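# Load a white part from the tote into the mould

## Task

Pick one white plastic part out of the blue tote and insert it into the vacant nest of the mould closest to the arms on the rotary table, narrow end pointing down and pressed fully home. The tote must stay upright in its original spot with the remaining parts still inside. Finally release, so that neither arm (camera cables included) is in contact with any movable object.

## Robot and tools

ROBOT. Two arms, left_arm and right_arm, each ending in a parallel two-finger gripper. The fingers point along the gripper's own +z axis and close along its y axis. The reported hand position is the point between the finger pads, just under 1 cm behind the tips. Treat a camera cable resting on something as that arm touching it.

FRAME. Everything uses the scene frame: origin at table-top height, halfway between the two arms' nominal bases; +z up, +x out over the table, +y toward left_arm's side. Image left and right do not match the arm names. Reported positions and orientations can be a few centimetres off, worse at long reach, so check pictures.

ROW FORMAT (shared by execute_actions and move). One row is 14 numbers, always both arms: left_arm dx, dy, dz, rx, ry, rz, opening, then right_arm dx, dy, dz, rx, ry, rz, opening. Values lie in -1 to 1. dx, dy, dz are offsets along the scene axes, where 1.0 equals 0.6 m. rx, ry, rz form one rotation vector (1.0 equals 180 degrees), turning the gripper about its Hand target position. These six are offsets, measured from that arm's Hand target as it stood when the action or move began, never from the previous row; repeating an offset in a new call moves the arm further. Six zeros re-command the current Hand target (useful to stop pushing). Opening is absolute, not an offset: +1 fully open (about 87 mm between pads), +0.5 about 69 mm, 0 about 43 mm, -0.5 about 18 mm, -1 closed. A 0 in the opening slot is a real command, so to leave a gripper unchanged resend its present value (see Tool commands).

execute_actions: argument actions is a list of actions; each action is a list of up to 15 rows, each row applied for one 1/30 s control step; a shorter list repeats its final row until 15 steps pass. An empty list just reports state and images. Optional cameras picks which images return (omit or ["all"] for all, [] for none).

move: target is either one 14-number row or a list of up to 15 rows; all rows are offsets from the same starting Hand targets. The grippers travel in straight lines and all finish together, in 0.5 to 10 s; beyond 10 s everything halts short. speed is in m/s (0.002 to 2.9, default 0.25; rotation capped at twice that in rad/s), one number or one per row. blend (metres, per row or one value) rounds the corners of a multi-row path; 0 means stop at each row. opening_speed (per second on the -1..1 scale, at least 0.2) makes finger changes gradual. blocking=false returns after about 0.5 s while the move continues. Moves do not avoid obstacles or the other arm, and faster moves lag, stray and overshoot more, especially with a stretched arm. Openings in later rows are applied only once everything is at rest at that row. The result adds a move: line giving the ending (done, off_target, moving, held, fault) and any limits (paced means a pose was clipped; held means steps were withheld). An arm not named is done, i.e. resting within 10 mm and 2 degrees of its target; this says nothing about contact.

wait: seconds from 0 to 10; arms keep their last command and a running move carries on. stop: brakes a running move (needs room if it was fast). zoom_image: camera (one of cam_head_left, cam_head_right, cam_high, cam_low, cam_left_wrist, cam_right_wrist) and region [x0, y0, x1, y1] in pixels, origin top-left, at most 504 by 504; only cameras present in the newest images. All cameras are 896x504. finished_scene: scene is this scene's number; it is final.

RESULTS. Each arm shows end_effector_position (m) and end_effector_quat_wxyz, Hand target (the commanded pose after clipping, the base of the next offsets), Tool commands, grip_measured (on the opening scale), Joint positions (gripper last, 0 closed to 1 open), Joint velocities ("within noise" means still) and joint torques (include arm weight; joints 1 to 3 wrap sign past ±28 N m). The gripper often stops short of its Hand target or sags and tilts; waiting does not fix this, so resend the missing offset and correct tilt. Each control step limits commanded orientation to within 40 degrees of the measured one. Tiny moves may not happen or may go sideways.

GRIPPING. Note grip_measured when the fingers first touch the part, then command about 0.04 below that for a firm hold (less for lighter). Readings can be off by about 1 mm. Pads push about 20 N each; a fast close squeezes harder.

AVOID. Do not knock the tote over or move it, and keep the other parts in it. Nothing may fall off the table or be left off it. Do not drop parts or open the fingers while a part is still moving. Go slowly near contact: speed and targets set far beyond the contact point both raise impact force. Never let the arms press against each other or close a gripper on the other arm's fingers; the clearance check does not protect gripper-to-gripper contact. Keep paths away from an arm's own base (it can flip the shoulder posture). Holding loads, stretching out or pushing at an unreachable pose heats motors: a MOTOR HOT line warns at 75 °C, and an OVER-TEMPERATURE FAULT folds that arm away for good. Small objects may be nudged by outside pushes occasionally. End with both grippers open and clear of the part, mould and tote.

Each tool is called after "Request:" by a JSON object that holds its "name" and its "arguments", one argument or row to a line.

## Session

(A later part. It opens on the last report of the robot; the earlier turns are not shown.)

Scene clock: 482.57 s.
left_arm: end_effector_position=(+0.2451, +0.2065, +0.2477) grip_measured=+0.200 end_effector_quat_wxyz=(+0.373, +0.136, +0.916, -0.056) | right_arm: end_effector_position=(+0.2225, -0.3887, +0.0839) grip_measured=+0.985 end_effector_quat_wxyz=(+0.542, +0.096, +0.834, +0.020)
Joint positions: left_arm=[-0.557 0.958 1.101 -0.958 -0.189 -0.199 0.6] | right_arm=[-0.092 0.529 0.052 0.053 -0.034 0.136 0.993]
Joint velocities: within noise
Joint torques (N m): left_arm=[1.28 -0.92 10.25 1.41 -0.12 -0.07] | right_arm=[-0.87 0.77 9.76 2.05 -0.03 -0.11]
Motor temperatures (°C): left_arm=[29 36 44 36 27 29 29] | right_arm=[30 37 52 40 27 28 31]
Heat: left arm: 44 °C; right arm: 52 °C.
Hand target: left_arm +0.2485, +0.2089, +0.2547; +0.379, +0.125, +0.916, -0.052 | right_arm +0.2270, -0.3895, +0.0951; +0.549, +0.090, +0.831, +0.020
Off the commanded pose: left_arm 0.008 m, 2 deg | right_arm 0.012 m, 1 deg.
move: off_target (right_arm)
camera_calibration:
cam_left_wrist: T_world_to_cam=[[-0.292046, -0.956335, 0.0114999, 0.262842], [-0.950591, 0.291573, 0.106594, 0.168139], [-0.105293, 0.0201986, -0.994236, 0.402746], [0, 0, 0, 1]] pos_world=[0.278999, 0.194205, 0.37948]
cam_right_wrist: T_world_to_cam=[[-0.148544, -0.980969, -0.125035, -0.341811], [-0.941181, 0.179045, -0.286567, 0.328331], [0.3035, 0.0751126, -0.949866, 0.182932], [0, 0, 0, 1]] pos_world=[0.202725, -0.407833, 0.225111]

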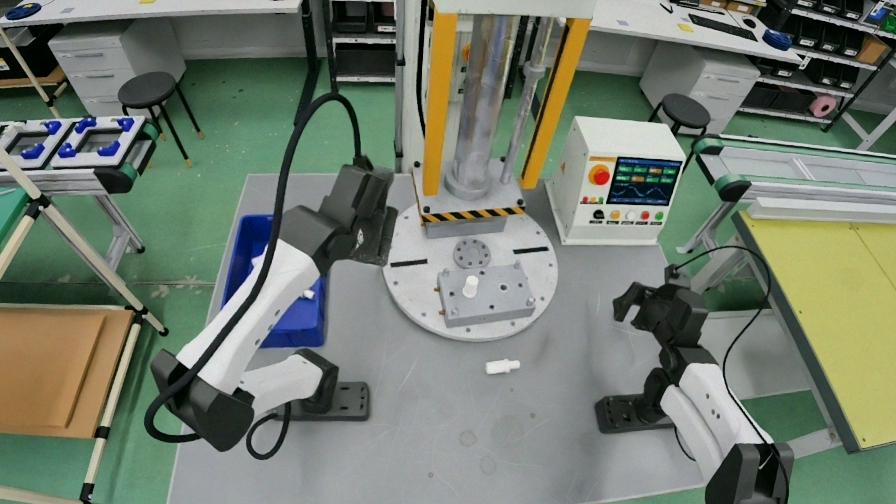

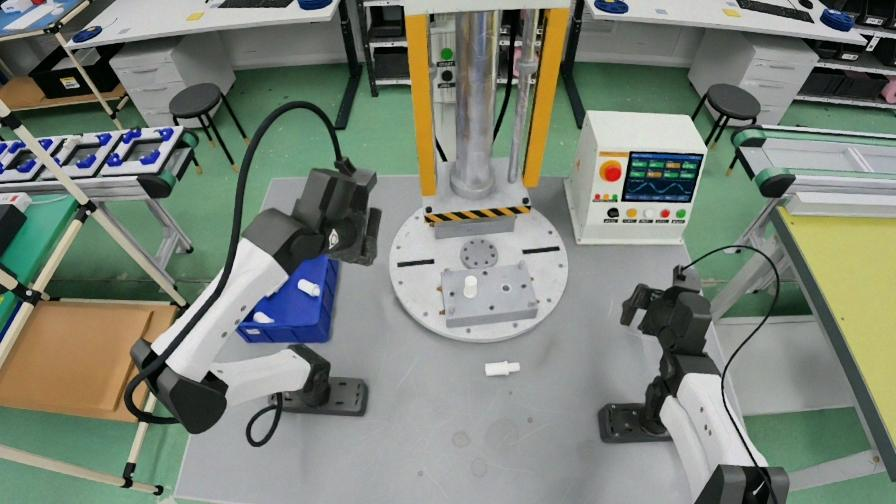

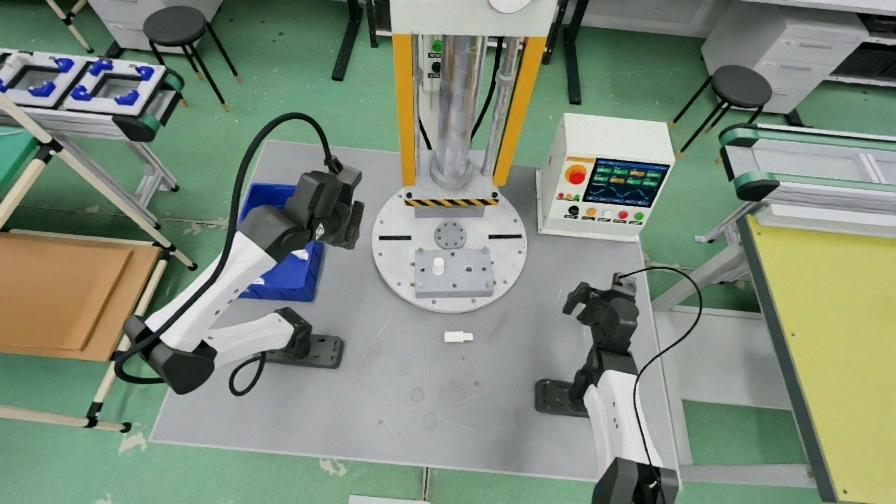

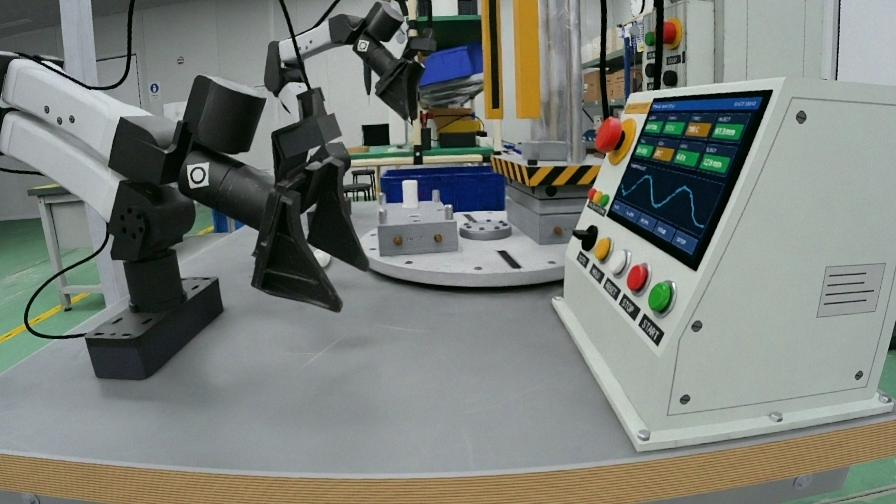

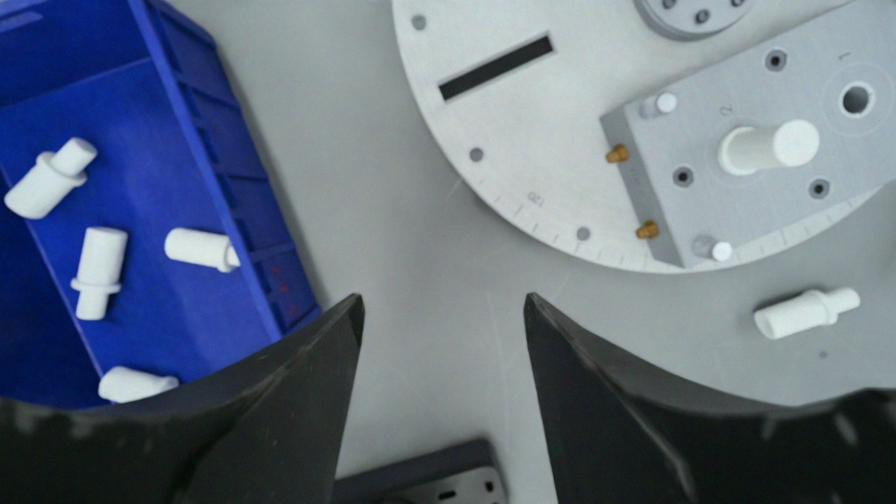

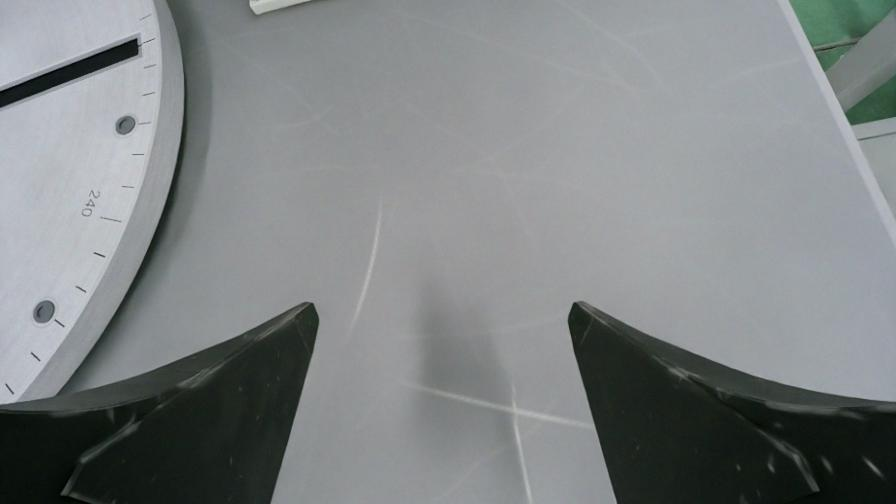

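Request:
{"name": "move", "arguments": {
  "target": [
    [0,0,0,0,0,0,0.2,-0.05,0.15,0.25,-0.13,0.118,0.16,0.2],
    [0,0,0,0,0,0,0.2,-0.2117,0.549,0.2,-0.3899,0.354,0.4793,0.2],
    [0,0,0,0,0,0,0.2,-0.2117,0.549,0.08,-0.3899,0.354,0.4793,0.2]
  ],
  "speed": 0.3
}}

Scene clock: 505.23 s.
left_arm: end_effector_position=(+0.2449, +0.2067, +0.2476) grip_measured=+0.200 end_effector_quat_wxyz=(+0.373, +0.136, +0.916, -0.056) | right_arm: end_effector_position=(+0.1002, -0.0588, +0.1391) grip_measured=+0.200 end_effector_quat_wxyz=(+0.060, +0.732, -0.671, +0.099)
Joint positions: left_arm=[-0.557 0.958 1.101 -0.959 -0.19 -0.2 0.6] | right_arm=[1.321 2.173 1.956 -1.551 0.123 -0.348 0.6]
Joint velocities: within noise
Joint torques (N m): left_arm=[1.31 -0.91 10.28 1.41 -0.13 -0.08] | right_arm=[-0.84 -9.2 5.86 -0.19 0 -0.01]
Motor temperatures (°C): left_arm=[29 35 47 35 27 29 29] | right_arm=[30 37 53 40 27 28 31]
Heat: left arm: 47 °C; right arm: 53 °C.
Hand target: left_arm +0.2485, +0.2090, +0.2547; +0.379, +0.125, +0.916, -0.052 | right_arm +0.0999, -0.0600, +0.1430; +0.099, +0.725, -0.673, +0.109
Off the commanded pose: left_arm 0.008 m, 1 deg | right_arm 0.004 m, 5 deg.
joint sent to its limit (right arm) — joint 4 (wrist pitch), lower limit. The joint targets are off in orientation, not in position.
move: off_target (right_arm)
camera_calibration:
cam_left_wrist: T_world_to_cam=[[-0.291306, -0.956567, 0.0109443, 0.263059], [-0.950741, 0.290761, 0.107468, 0.16787], [-0.105983, 0.0209008, -0.994148, 0.402554], [0, 0, 0, 1]] pos_world=[0.278896, 0.19441, 0.379279]
cam_right_wrist: T_world_to_cam=[[0.993168, 0.101278, 0.0579594, -0.105578], [-0.00264755, -0.47701, 0.878894, -0.124765], [0.11666, -0.873043, -0.473484, 0.144399], [0, 0, 0, 1]] pos_world=[0.0876805, 0.0772449, 0.184145]

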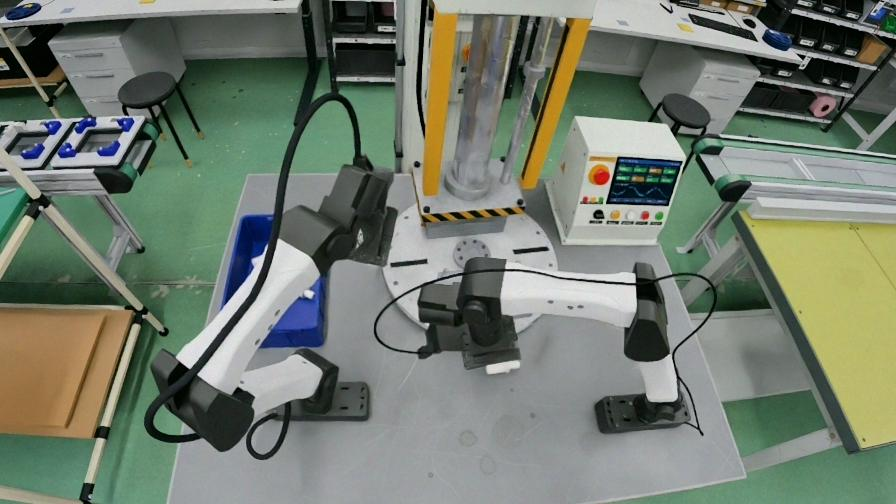

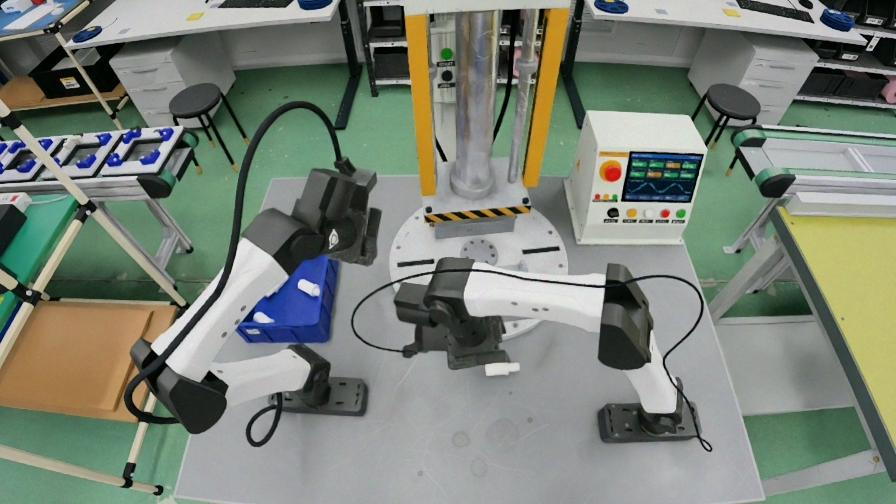

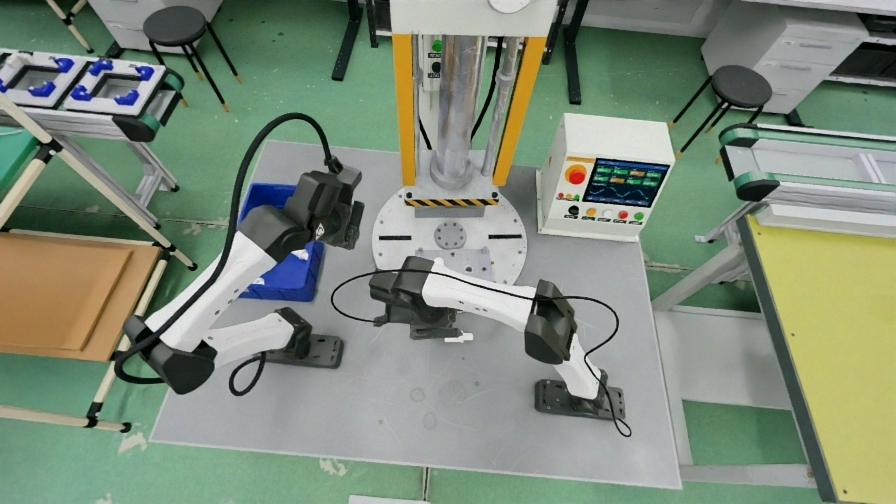

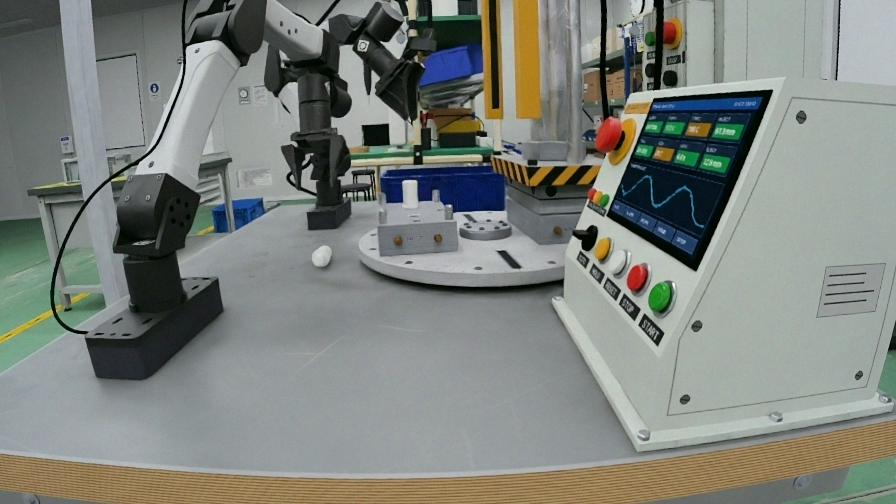

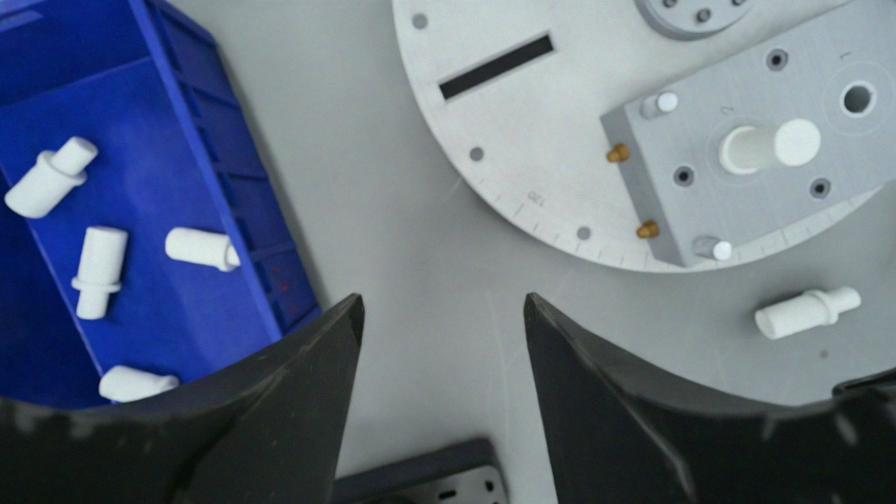

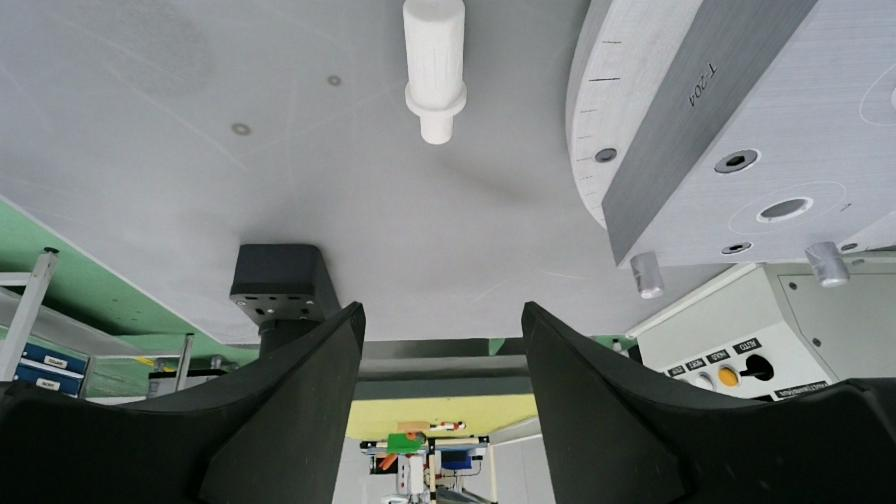

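Request:
{"name": "move", "arguments": {
  "target": [0,0,0,0,0,0,0.2,0.0,0.022,-0.12,0,0,0,0.2],
  "speed": 0.15,
  "cameras": ["cam_right_wrist","cam_low"]
}}

Request:
{"name": "zoom_image", "arguments": {
  "camera": "cam_low",
  "region": [220, 130, 420, 290]
}}

Scene clock: 524.97 s.
left_arm: end_effector_position=(+0.2449, +0.2067, +0.2475) grip_measured=+0.200 end_effector_quat_wxyz=(+0.372, +0.136, +0.916, -0.056) | right_arm: end_effector_position=(+0.1006, -0.0517, +0.0758) grip_measured=+0.200 end_effector_quat_wxyz=(+0.103, +0.729, -0.666, +0.117)
Joint positions: left_arm=[-0.557 0.958 1.101 -0.96 -0.19 -0.2 0.6] | right_arm=[1.321 2.329 1.927 -1.461 0.114 -0.347 0.6]
Joint velocities: within noise
Joint torques (N m): left_arm=[1.31 -0.9 10.28 1.41 -0.13 -0.07] | right_arm=[-0.43 -8.76 5.44 0 -0.04 0.15]
Motor temperatures (°C): left_arm=[29 34 49 35 27 29 29] | right_arm=[30 40 51 37 27 28 31]
Heat: left arm: 49 °C; right arm: 51 °C.
Hand target: left_arm +0.2484, +0.2090, +0.2547; +0.379, +0.125, +0.916, -0.052 | right_arm +0.0999, -0.0468, +0.0710; +0.099, +0.725, -0.673, +0.109
Off the commanded pose: left_arm 0.008 m, 1 deg | right_arm 0.007 m, 1 deg.
move: done
camera_calibration:
cam_right_wrist: T_world_to_cam=[[0.994746, 0.101096, 0.0161275, -0.100142], [0.025503, -0.397281, 0.917342, -0.0673222], [0.0991466, -0.912111, -0.397772, 0.114592], [0, 0, 0, 1]] pos_world=[0.0899709, 0.0878991, 0.108954]
Images, in order (width x height): cam_low 896x504, cam_right_wrist 896x504.

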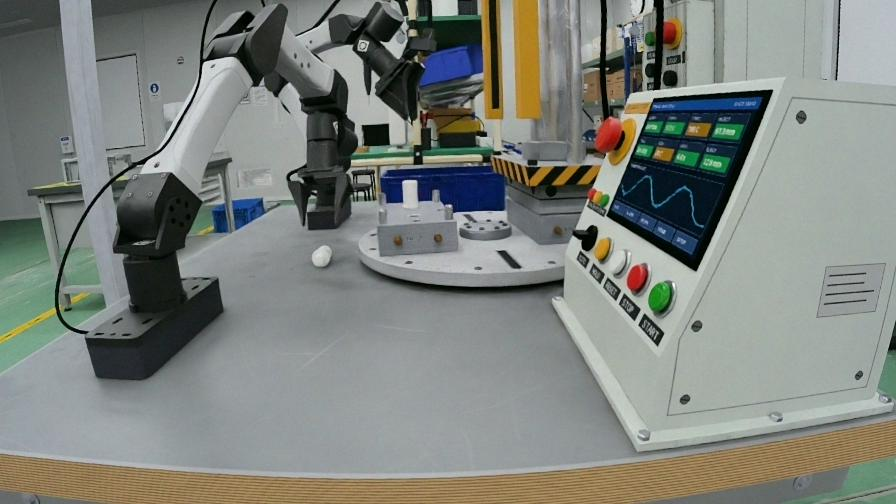

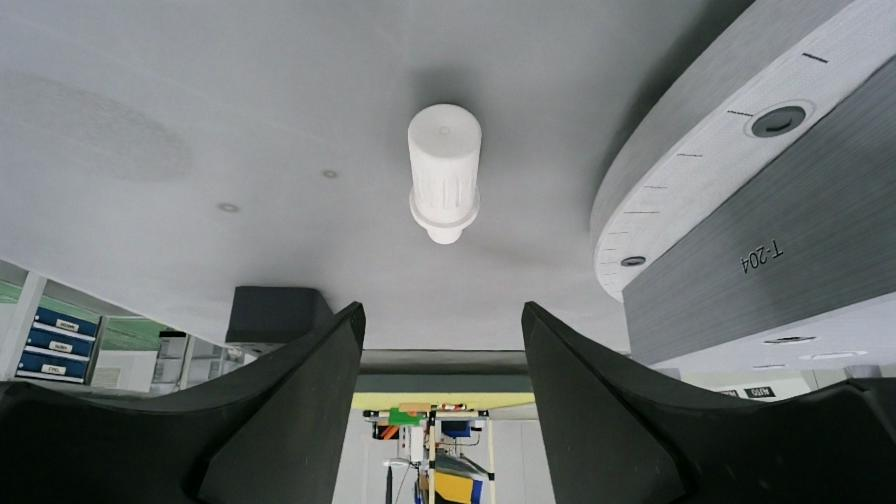

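Scaled by 2.520 from the camera's 896x504 image, which has a finer 1280x720 frame.

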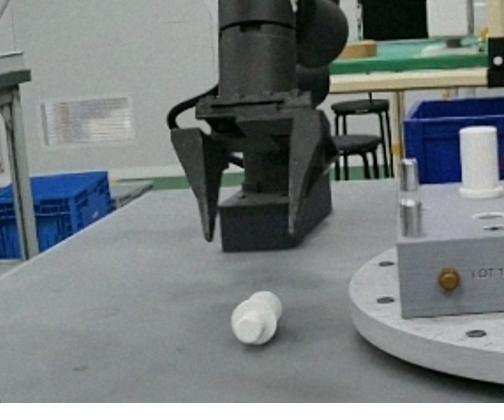

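Request:
{"name": "move", "arguments": {
  "target": [0,0,0,0,0,0,0.2,0.0,0.013,-0.078,0,0,0,0.2],
  "speed": 0.1,
  "cameras": ["cam_right_wrist","cam_low"]
}}

Request:
{"name": "zoom_image", "arguments": {
  "camera": "cam_low",
  "region": [270, 180, 370, 280]
}}

Scene clock: 533.10 s.
left_arm: end_effector_position=(+0.2449, +0.2067, +0.2475) grip_measured=+0.200 end_effector_quat_wxyz=(+0.372, +0.136, +0.916, -0.056) | right_arm: end_effector_position=(+0.1029, -0.0421, +0.0313) grip_measured=+0.200 end_effector_quat_wxyz=(+0.099, +0.728, -0.669, +0.114)
Joint positions: left_arm=[-0.557 0.958 1.101 -0.96 -0.19 -0.2 0.6] | right_arm=[1.321 2.407 1.888 -1.334 0.113 -0.342 0.6]
Joint velocities: within noise
Joint torques (N m): left_arm=[1.28 -0.91 10.26 1.41 -0.13 -0.08] | right_arm=[0.06 -8.83 4.74 0.01 -0.01 0.13]
Motor temperatures (°C): left_arm=[29 34 50 35 27 29 29] | right_arm=[30 42 50 37 27 28 31]
Heat: left arm: 50 °C; right arm: 50 °C.
Hand target: left_arm +0.2485, +0.2090, +0.2547; +0.379, +0.125, +0.916, -0.052 | right_arm +0.0999, -0.0391, +0.0242; +0.099, +0.725, -0.673, +0.109
Off the commanded pose: left_arm 0.008 m, 1 deg | right_arm 0.008 m, 1 deg.
move: done
camera_calibration:
cam_right_wrist: T_world_to_cam=[[0.995142, 0.096496, 0.0195165, -0.102891], [0.021483, -0.406303, 0.913486, -0.0225822], [0.0960773, -0.908629, -0.406403, 0.106142], [0, 0, 0, 1]] pos_world=[0.0926789, 0.0971968, 0.0657729]
Images, in order (width x height): cam_low 896x504, cam_right_wrist 896x504.

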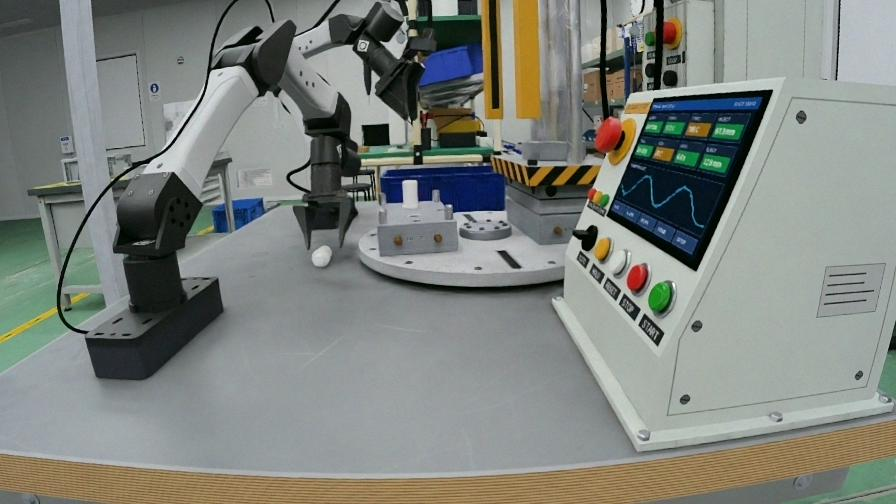

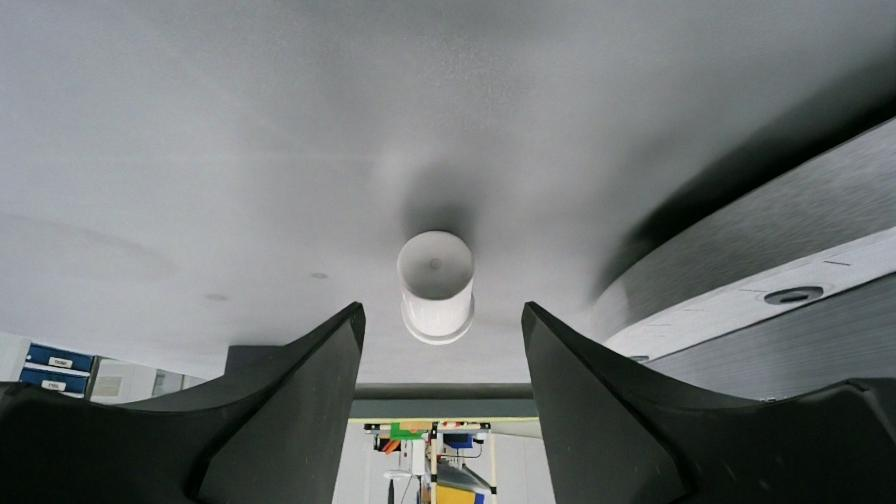

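Scaled by 5.040 from the camera's 896x504 image, which has a finer 1280x720 frame.

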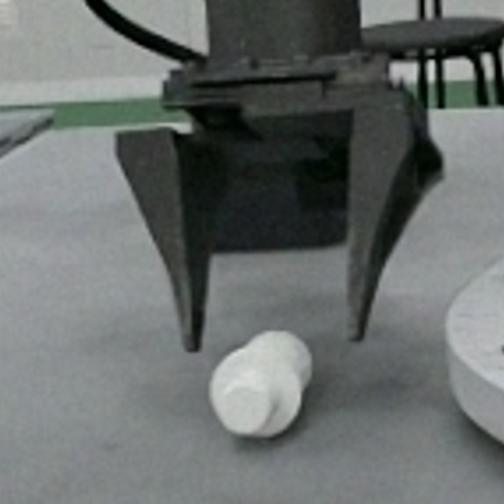

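Request:
{"name": "move", "arguments": {
  "target": [0,0,0,0,0,0,0.2,-0.005,-0.004,-0.019,0,0,0,0.2],
  "speed": 0.06,
  "cameras": ["cam_right_wrist","cam_low"]
}}

Request:
{"name": "zoom_image", "arguments": {
  "camera": "cam_low",
  "region": [270, 180, 370, 280]
}}

Scene clock: 542.77 s.
left_arm: end_effector_position=(+0.2449, +0.2067, +0.2475) grip_measured=+0.200 end_effector_quat_wxyz=(+0.372, +0.136, +0.916, -0.056) | right_arm: end_effector_position=(+0.1011, -0.0436, +0.0211) grip_measured=+0.200 end_effector_quat_wxyz=(+0.097, +0.727, -0.670, +0.113)
Joint positions: left_arm=[-0.557 0.958 1.101 -0.96 -0.19 -0.2 0.6] | right_arm=[1.323 2.407 1.847 -1.289 0.111 -0.338 0.6]
Joint velocities: within noise
Joint torques (N m): left_arm=[1.32 -0.92 10.32 1.41 -0.13 -0.08] | right_arm=[0.13 -8.51 4.4 0.02 -0.02 0.15]
Motor temperatures (°C): left_arm=[29 33 50 35 27 29 29] | right_arm=[30 44 49 36 27 28 31]
Heat: left arm: 50 °C; right arm: 49 °C.
Hand target: left_arm +0.2485, +0.2089, +0.2547; +0.379, +0.125, +0.915, -0.052 | right_arm +0.0969, -0.0416, +0.0128; +0.099, +0.725, -0.673, +0.109
Off the commanded pose: left_arm 0.008 m, 1 deg | right_arm 0.010 m, 1 deg.
move: done
camera_calibration:
cam_right_wrist: T_world_to_cam=[[0.995387, 0.0935552, 0.0212441, -0.101092], [0.019167, -0.410902, 0.911478, -0.0138128], [0.0940028, -0.906866, -0.4108, 0.101131], [0, 0, 0, 1]] pos_world=[0.0913838, 0.0954946, 0.0562824]
Images, in order (width x height): cam_low 896x504, cam_right_wrist 896x504.

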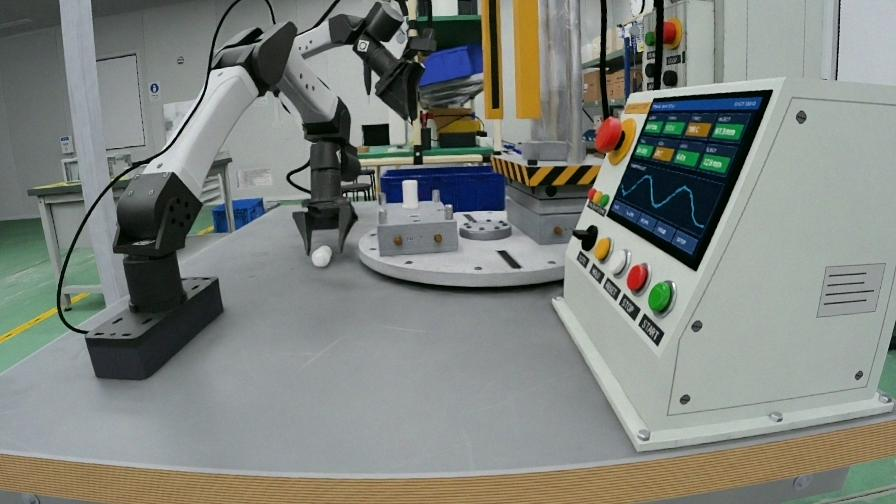

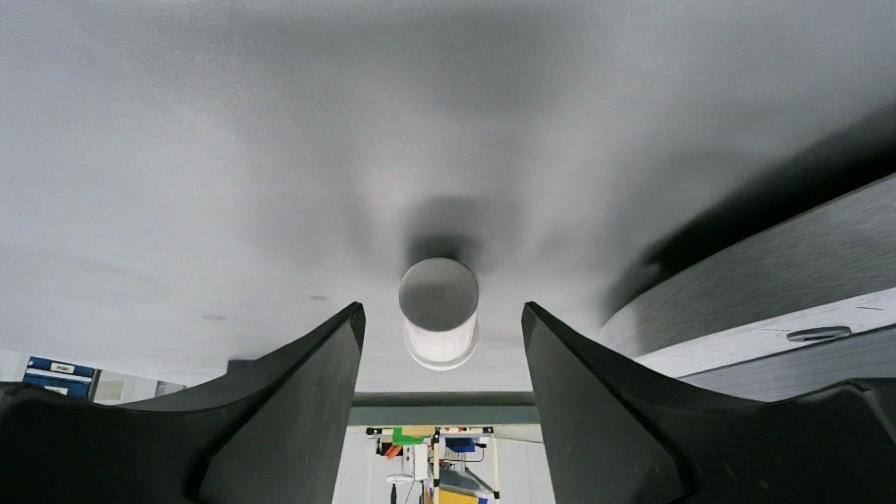

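Scaled by 5.040 from the camera's 896x504 image, which has a finer 1280x720 frame.

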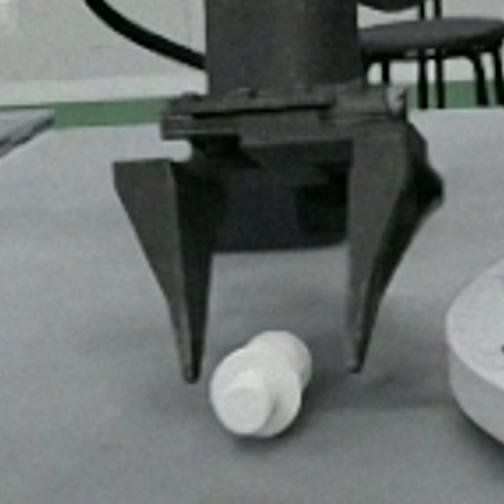

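Request:
{"name": "move", "arguments": {
  "target": [0,0,0,0,0,0,0.2,-0.004,-0.014,-0.011,0,0,0,0.2],
  "speed": 0.06,
  "cameras": ["cam_right_wrist","cam_low"]
}}

Request:
{"name": "zoom_image", "arguments": {
  "camera": "cam_low",
  "region": [270, 180, 370, 280]
}}

Scene clock: 557.03 s.
left_arm: end_effector_position=(+0.2449, +0.2067, +0.2475) grip_measured=+0.200 end_effector_quat_wxyz=(+0.372, +0.136, +0.916, -0.056) | right_arm: end_effector_position=(+0.0975, -0.0564, +0.0088) grip_measured=+0.200 end_effector_quat_wxyz=(+0.111, +0.725, -0.668, +0.120)
Joint positions: left_arm=[-0.557 0.958 1.101 -0.96 -0.19 -0.2 0.6] | right_arm=[1.323 2.407 1.78 -1.255 0.111 -0.336 0.6]
Joint velocities: within noise
Joint torques (N m): left_arm=[1.28 -0.9 10.29 1.41 -0.12 -0.08] | right_arm=[0.24 -10.28 3.77 0.11 0 0.13]
Motor temperatures (°C): left_arm=[29 33 50 35 27 29 29] | right_arm=[30 46 48 35 27 28 31]
Heat: left arm: 50 °C; right arm: 48 °C.
Hand target: left_arm +0.2485, +0.2089, +0.2547; +0.379, +0.125, +0.915, -0.052 | right_arm +0.0946, -0.0499, +0.0062; +0.099, +0.725, -0.673, +0.109
Off the commanded pose: left_arm 0.008 m, 1 deg | right_arm 0.008 m, 2 deg.
move: done
camera_calibration:
cam_right_wrist: T_world_to_cam=[[0.995655, 0.0925797, 0.0100125, -0.0959601], [0.0262221, -0.381918, 0.923824, -0.00688224], [0.0893513, -0.919547, -0.382686, 0.0844104], [0, 0, 0, 1]] pos_world=[0.0881815, 0.0838748, 0.0396215]
Images, in order (width x height): cam_low 896x504, cam_right_wrist 896x504.

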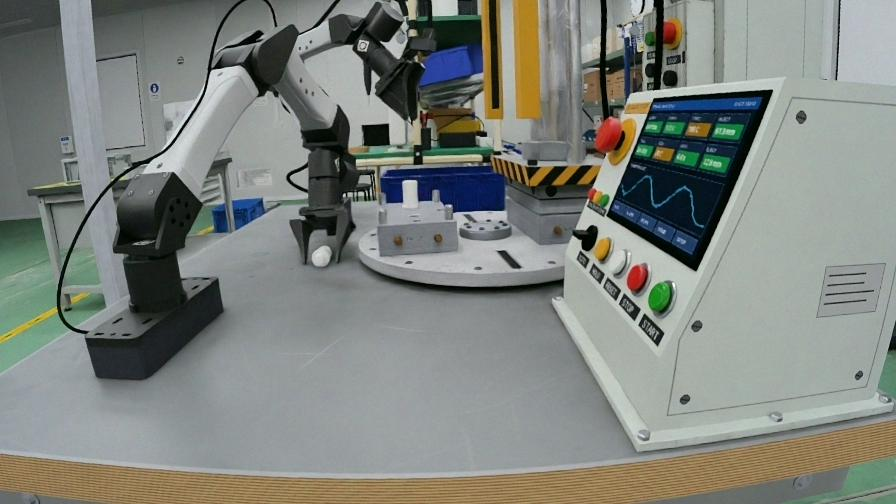

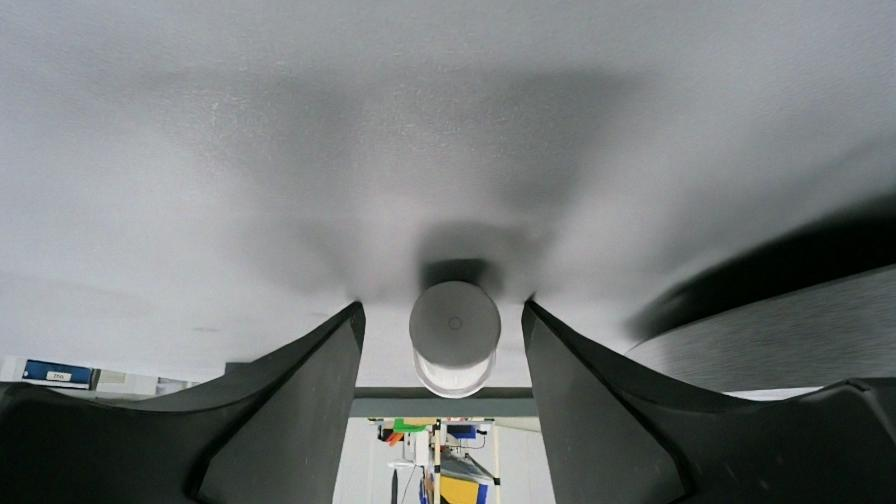

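Scaled by 5.040 from the camera's 896x504 image, which has a finer 1280x720 frame.

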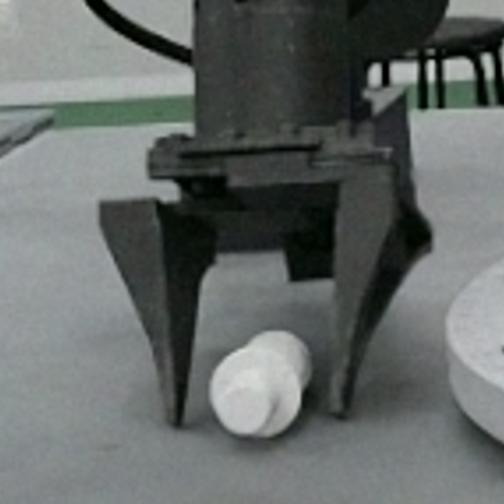

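Request:
{"name": "move", "arguments": {
  "target": [0,0,0,0,0,0,0.2,0.005,0.014,0.007,0,0,0,0.2],
  "speed": 0.06,
  "cameras": ["cam_right_wrist"]
}}

Scene clock: 562.73 s.
left_arm: end_effector_position=(+0.2448, +0.2068, +0.2475) grip_measured=+0.200 end_effector_quat_wxyz=(+0.372, +0.136, +0.916, -0.056) | right_arm: end_effector_position=(+0.1005, -0.0452, +0.0134) grip_measured=+0.200 end_effector_quat_wxyz=(+0.095, +0.727, -0.671, +0.112)
Joint positions: left_arm=[-0.557 0.958 1.101 -0.96 -0.19 -0.2 0.6] | right_arm=[1.323 2.407 1.817 -1.255 0.111 -0.336 0.6]
Joint velocities: within noise
Joint torques (N m): left_arm=[1.29 -0.91 10.28 1.41 -0.13 -0.07] | right_arm=[0.14 -8.21 6.91 -0.26 -0.02 0.13]
Motor temperatures (°C): left_arm=[29 33 51 35 27 29 29] | right_arm=[30 48 48 35 27 28 31]
Heat: left arm: 51 °C; right arm: 48 °C.
Hand target: left_arm +0.2484, +0.2090, +0.2547; +0.379, +0.125, +0.916, -0.052 | right_arm +0.0976, -0.0416, +0.0104; +0.099, +0.725, -0.673, +0.109
Off the commanded pose: left_arm 0.008 m, 2 deg | right_arm 0.006 m, 1 deg.
move: done
camera_calibration:
cam_right_wrist: T_world_to_cam=[[0.995543, 0.0915127, 0.0228053, -0.100285], [0.0172536, -0.41445, 0.909909, -0.00736489], [0.0927198, -0.90546, -0.414181, 0.096822], [0, 0, 0, 1]] pos_world=[0.0909874, 0.0937933, 0.0490902]
Images, in order (width x height): cam_right_wrist 896x504.

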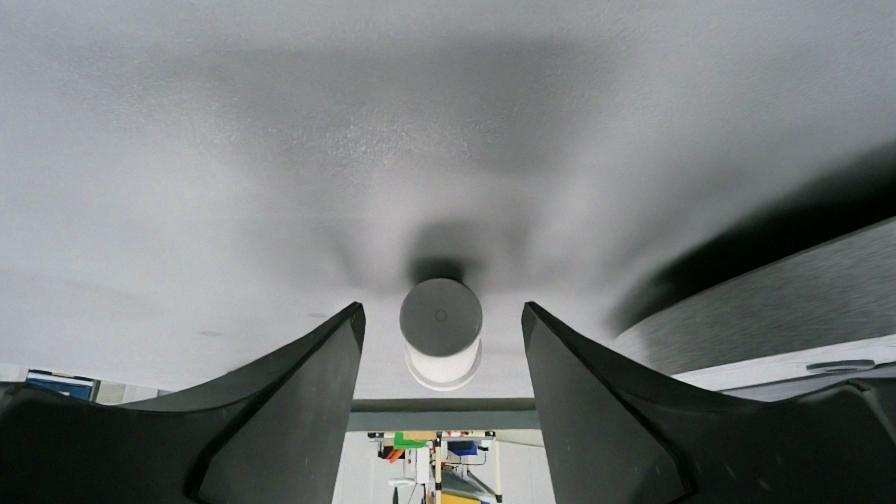

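Request:
{"name": "move", "arguments": {
  "target": [0,0,0,0,0,0,0.2,0,0,0,0,0,0,-0.5],
  "opening_speed": 0.6,
  "cameras": ["cam_right_wrist","cam_low"]
}}

Request:
{"name": "zoom_image", "arguments": {
  "camera": "cam_low",
  "region": [270, 180, 370, 280]
}}

Scene clock: 570.23 s.
left_arm: end_effector_position=(+0.2448, +0.2068, +0.2475) grip_measured=+0.200 end_effector_quat_wxyz=(+0.372, +0.136, +0.916, -0.056) | right_arm: end_effector_position=(+0.1005, -0.0452, +0.0134) grip_measured=-0.368 end_effector_quat_wxyz=(+0.095, +0.727, -0.671, +0.112)
Joint positions: left_arm=[-0.557 0.958 1.101 -0.96 -0.19 -0.2 0.6] | right_arm=[1.323 2.407 1.817 -1.255 0.111 -0.336 0.316]
Joint velocities: within noise
Joint torques (N m): left_arm=[1.29 -0.94 10.29 1.42 -0.13 -0.07] | right_arm=[0.12 -8.13 6.86 -0.24 0.02 0.1]
Motor temperatures (°C): left_arm=[29 33 51 35 27 29 29] | right_arm=[30 48 48 35 27 28 31]
Heat: left arm: 51 °C; right arm: 48 °C.
Hand target: left_arm +0.2484, +0.2089, +0.2547; +0.379, +0.125, +0.916, -0.052 | right_arm +0.0976, -0.0416, +0.0104; +0.099, +0.725, -0.673, +0.109
Off the commanded pose: left_arm 0.008 m, 1 deg | right_arm 0.006 m, 1 deg.
move: done
camera_calibration:
cam_right_wrist: T_world_to_cam=[[0.995543, 0.0915127, 0.0228053, -0.100285], [0.0172536, -0.41445, 0.909909, -0.00736489], [0.0927198, -0.90546, -0.414181, 0.096822], [0, 0, 0, 1]] pos_world=[0.0909874, 0.0937933, 0.0490902]
Images, in order (width x height): cam_low 896x504, cam_right_wrist 896x504.

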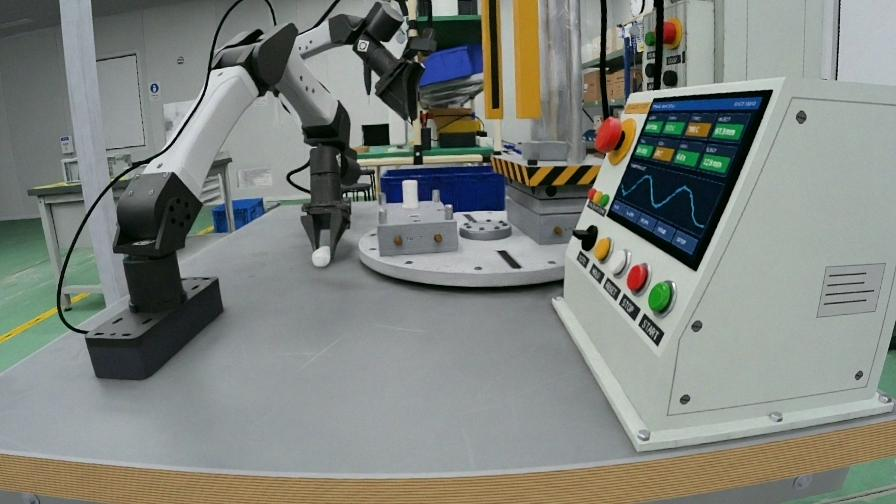

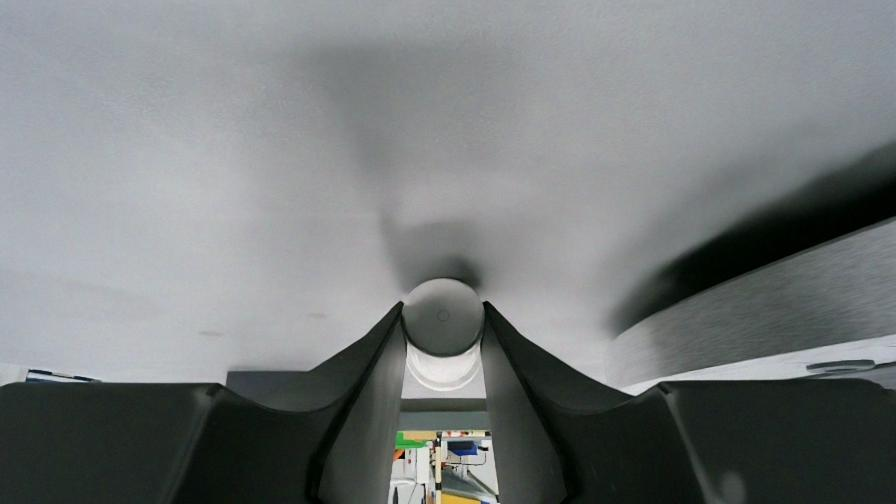

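Scaled by 5.040 from the camera's 896x504 image, which has a finer 1280x720 frame.

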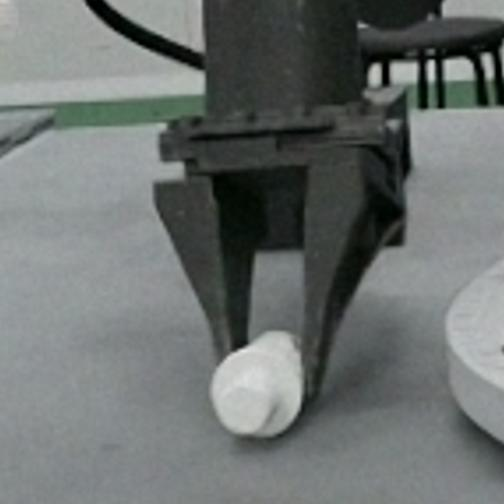

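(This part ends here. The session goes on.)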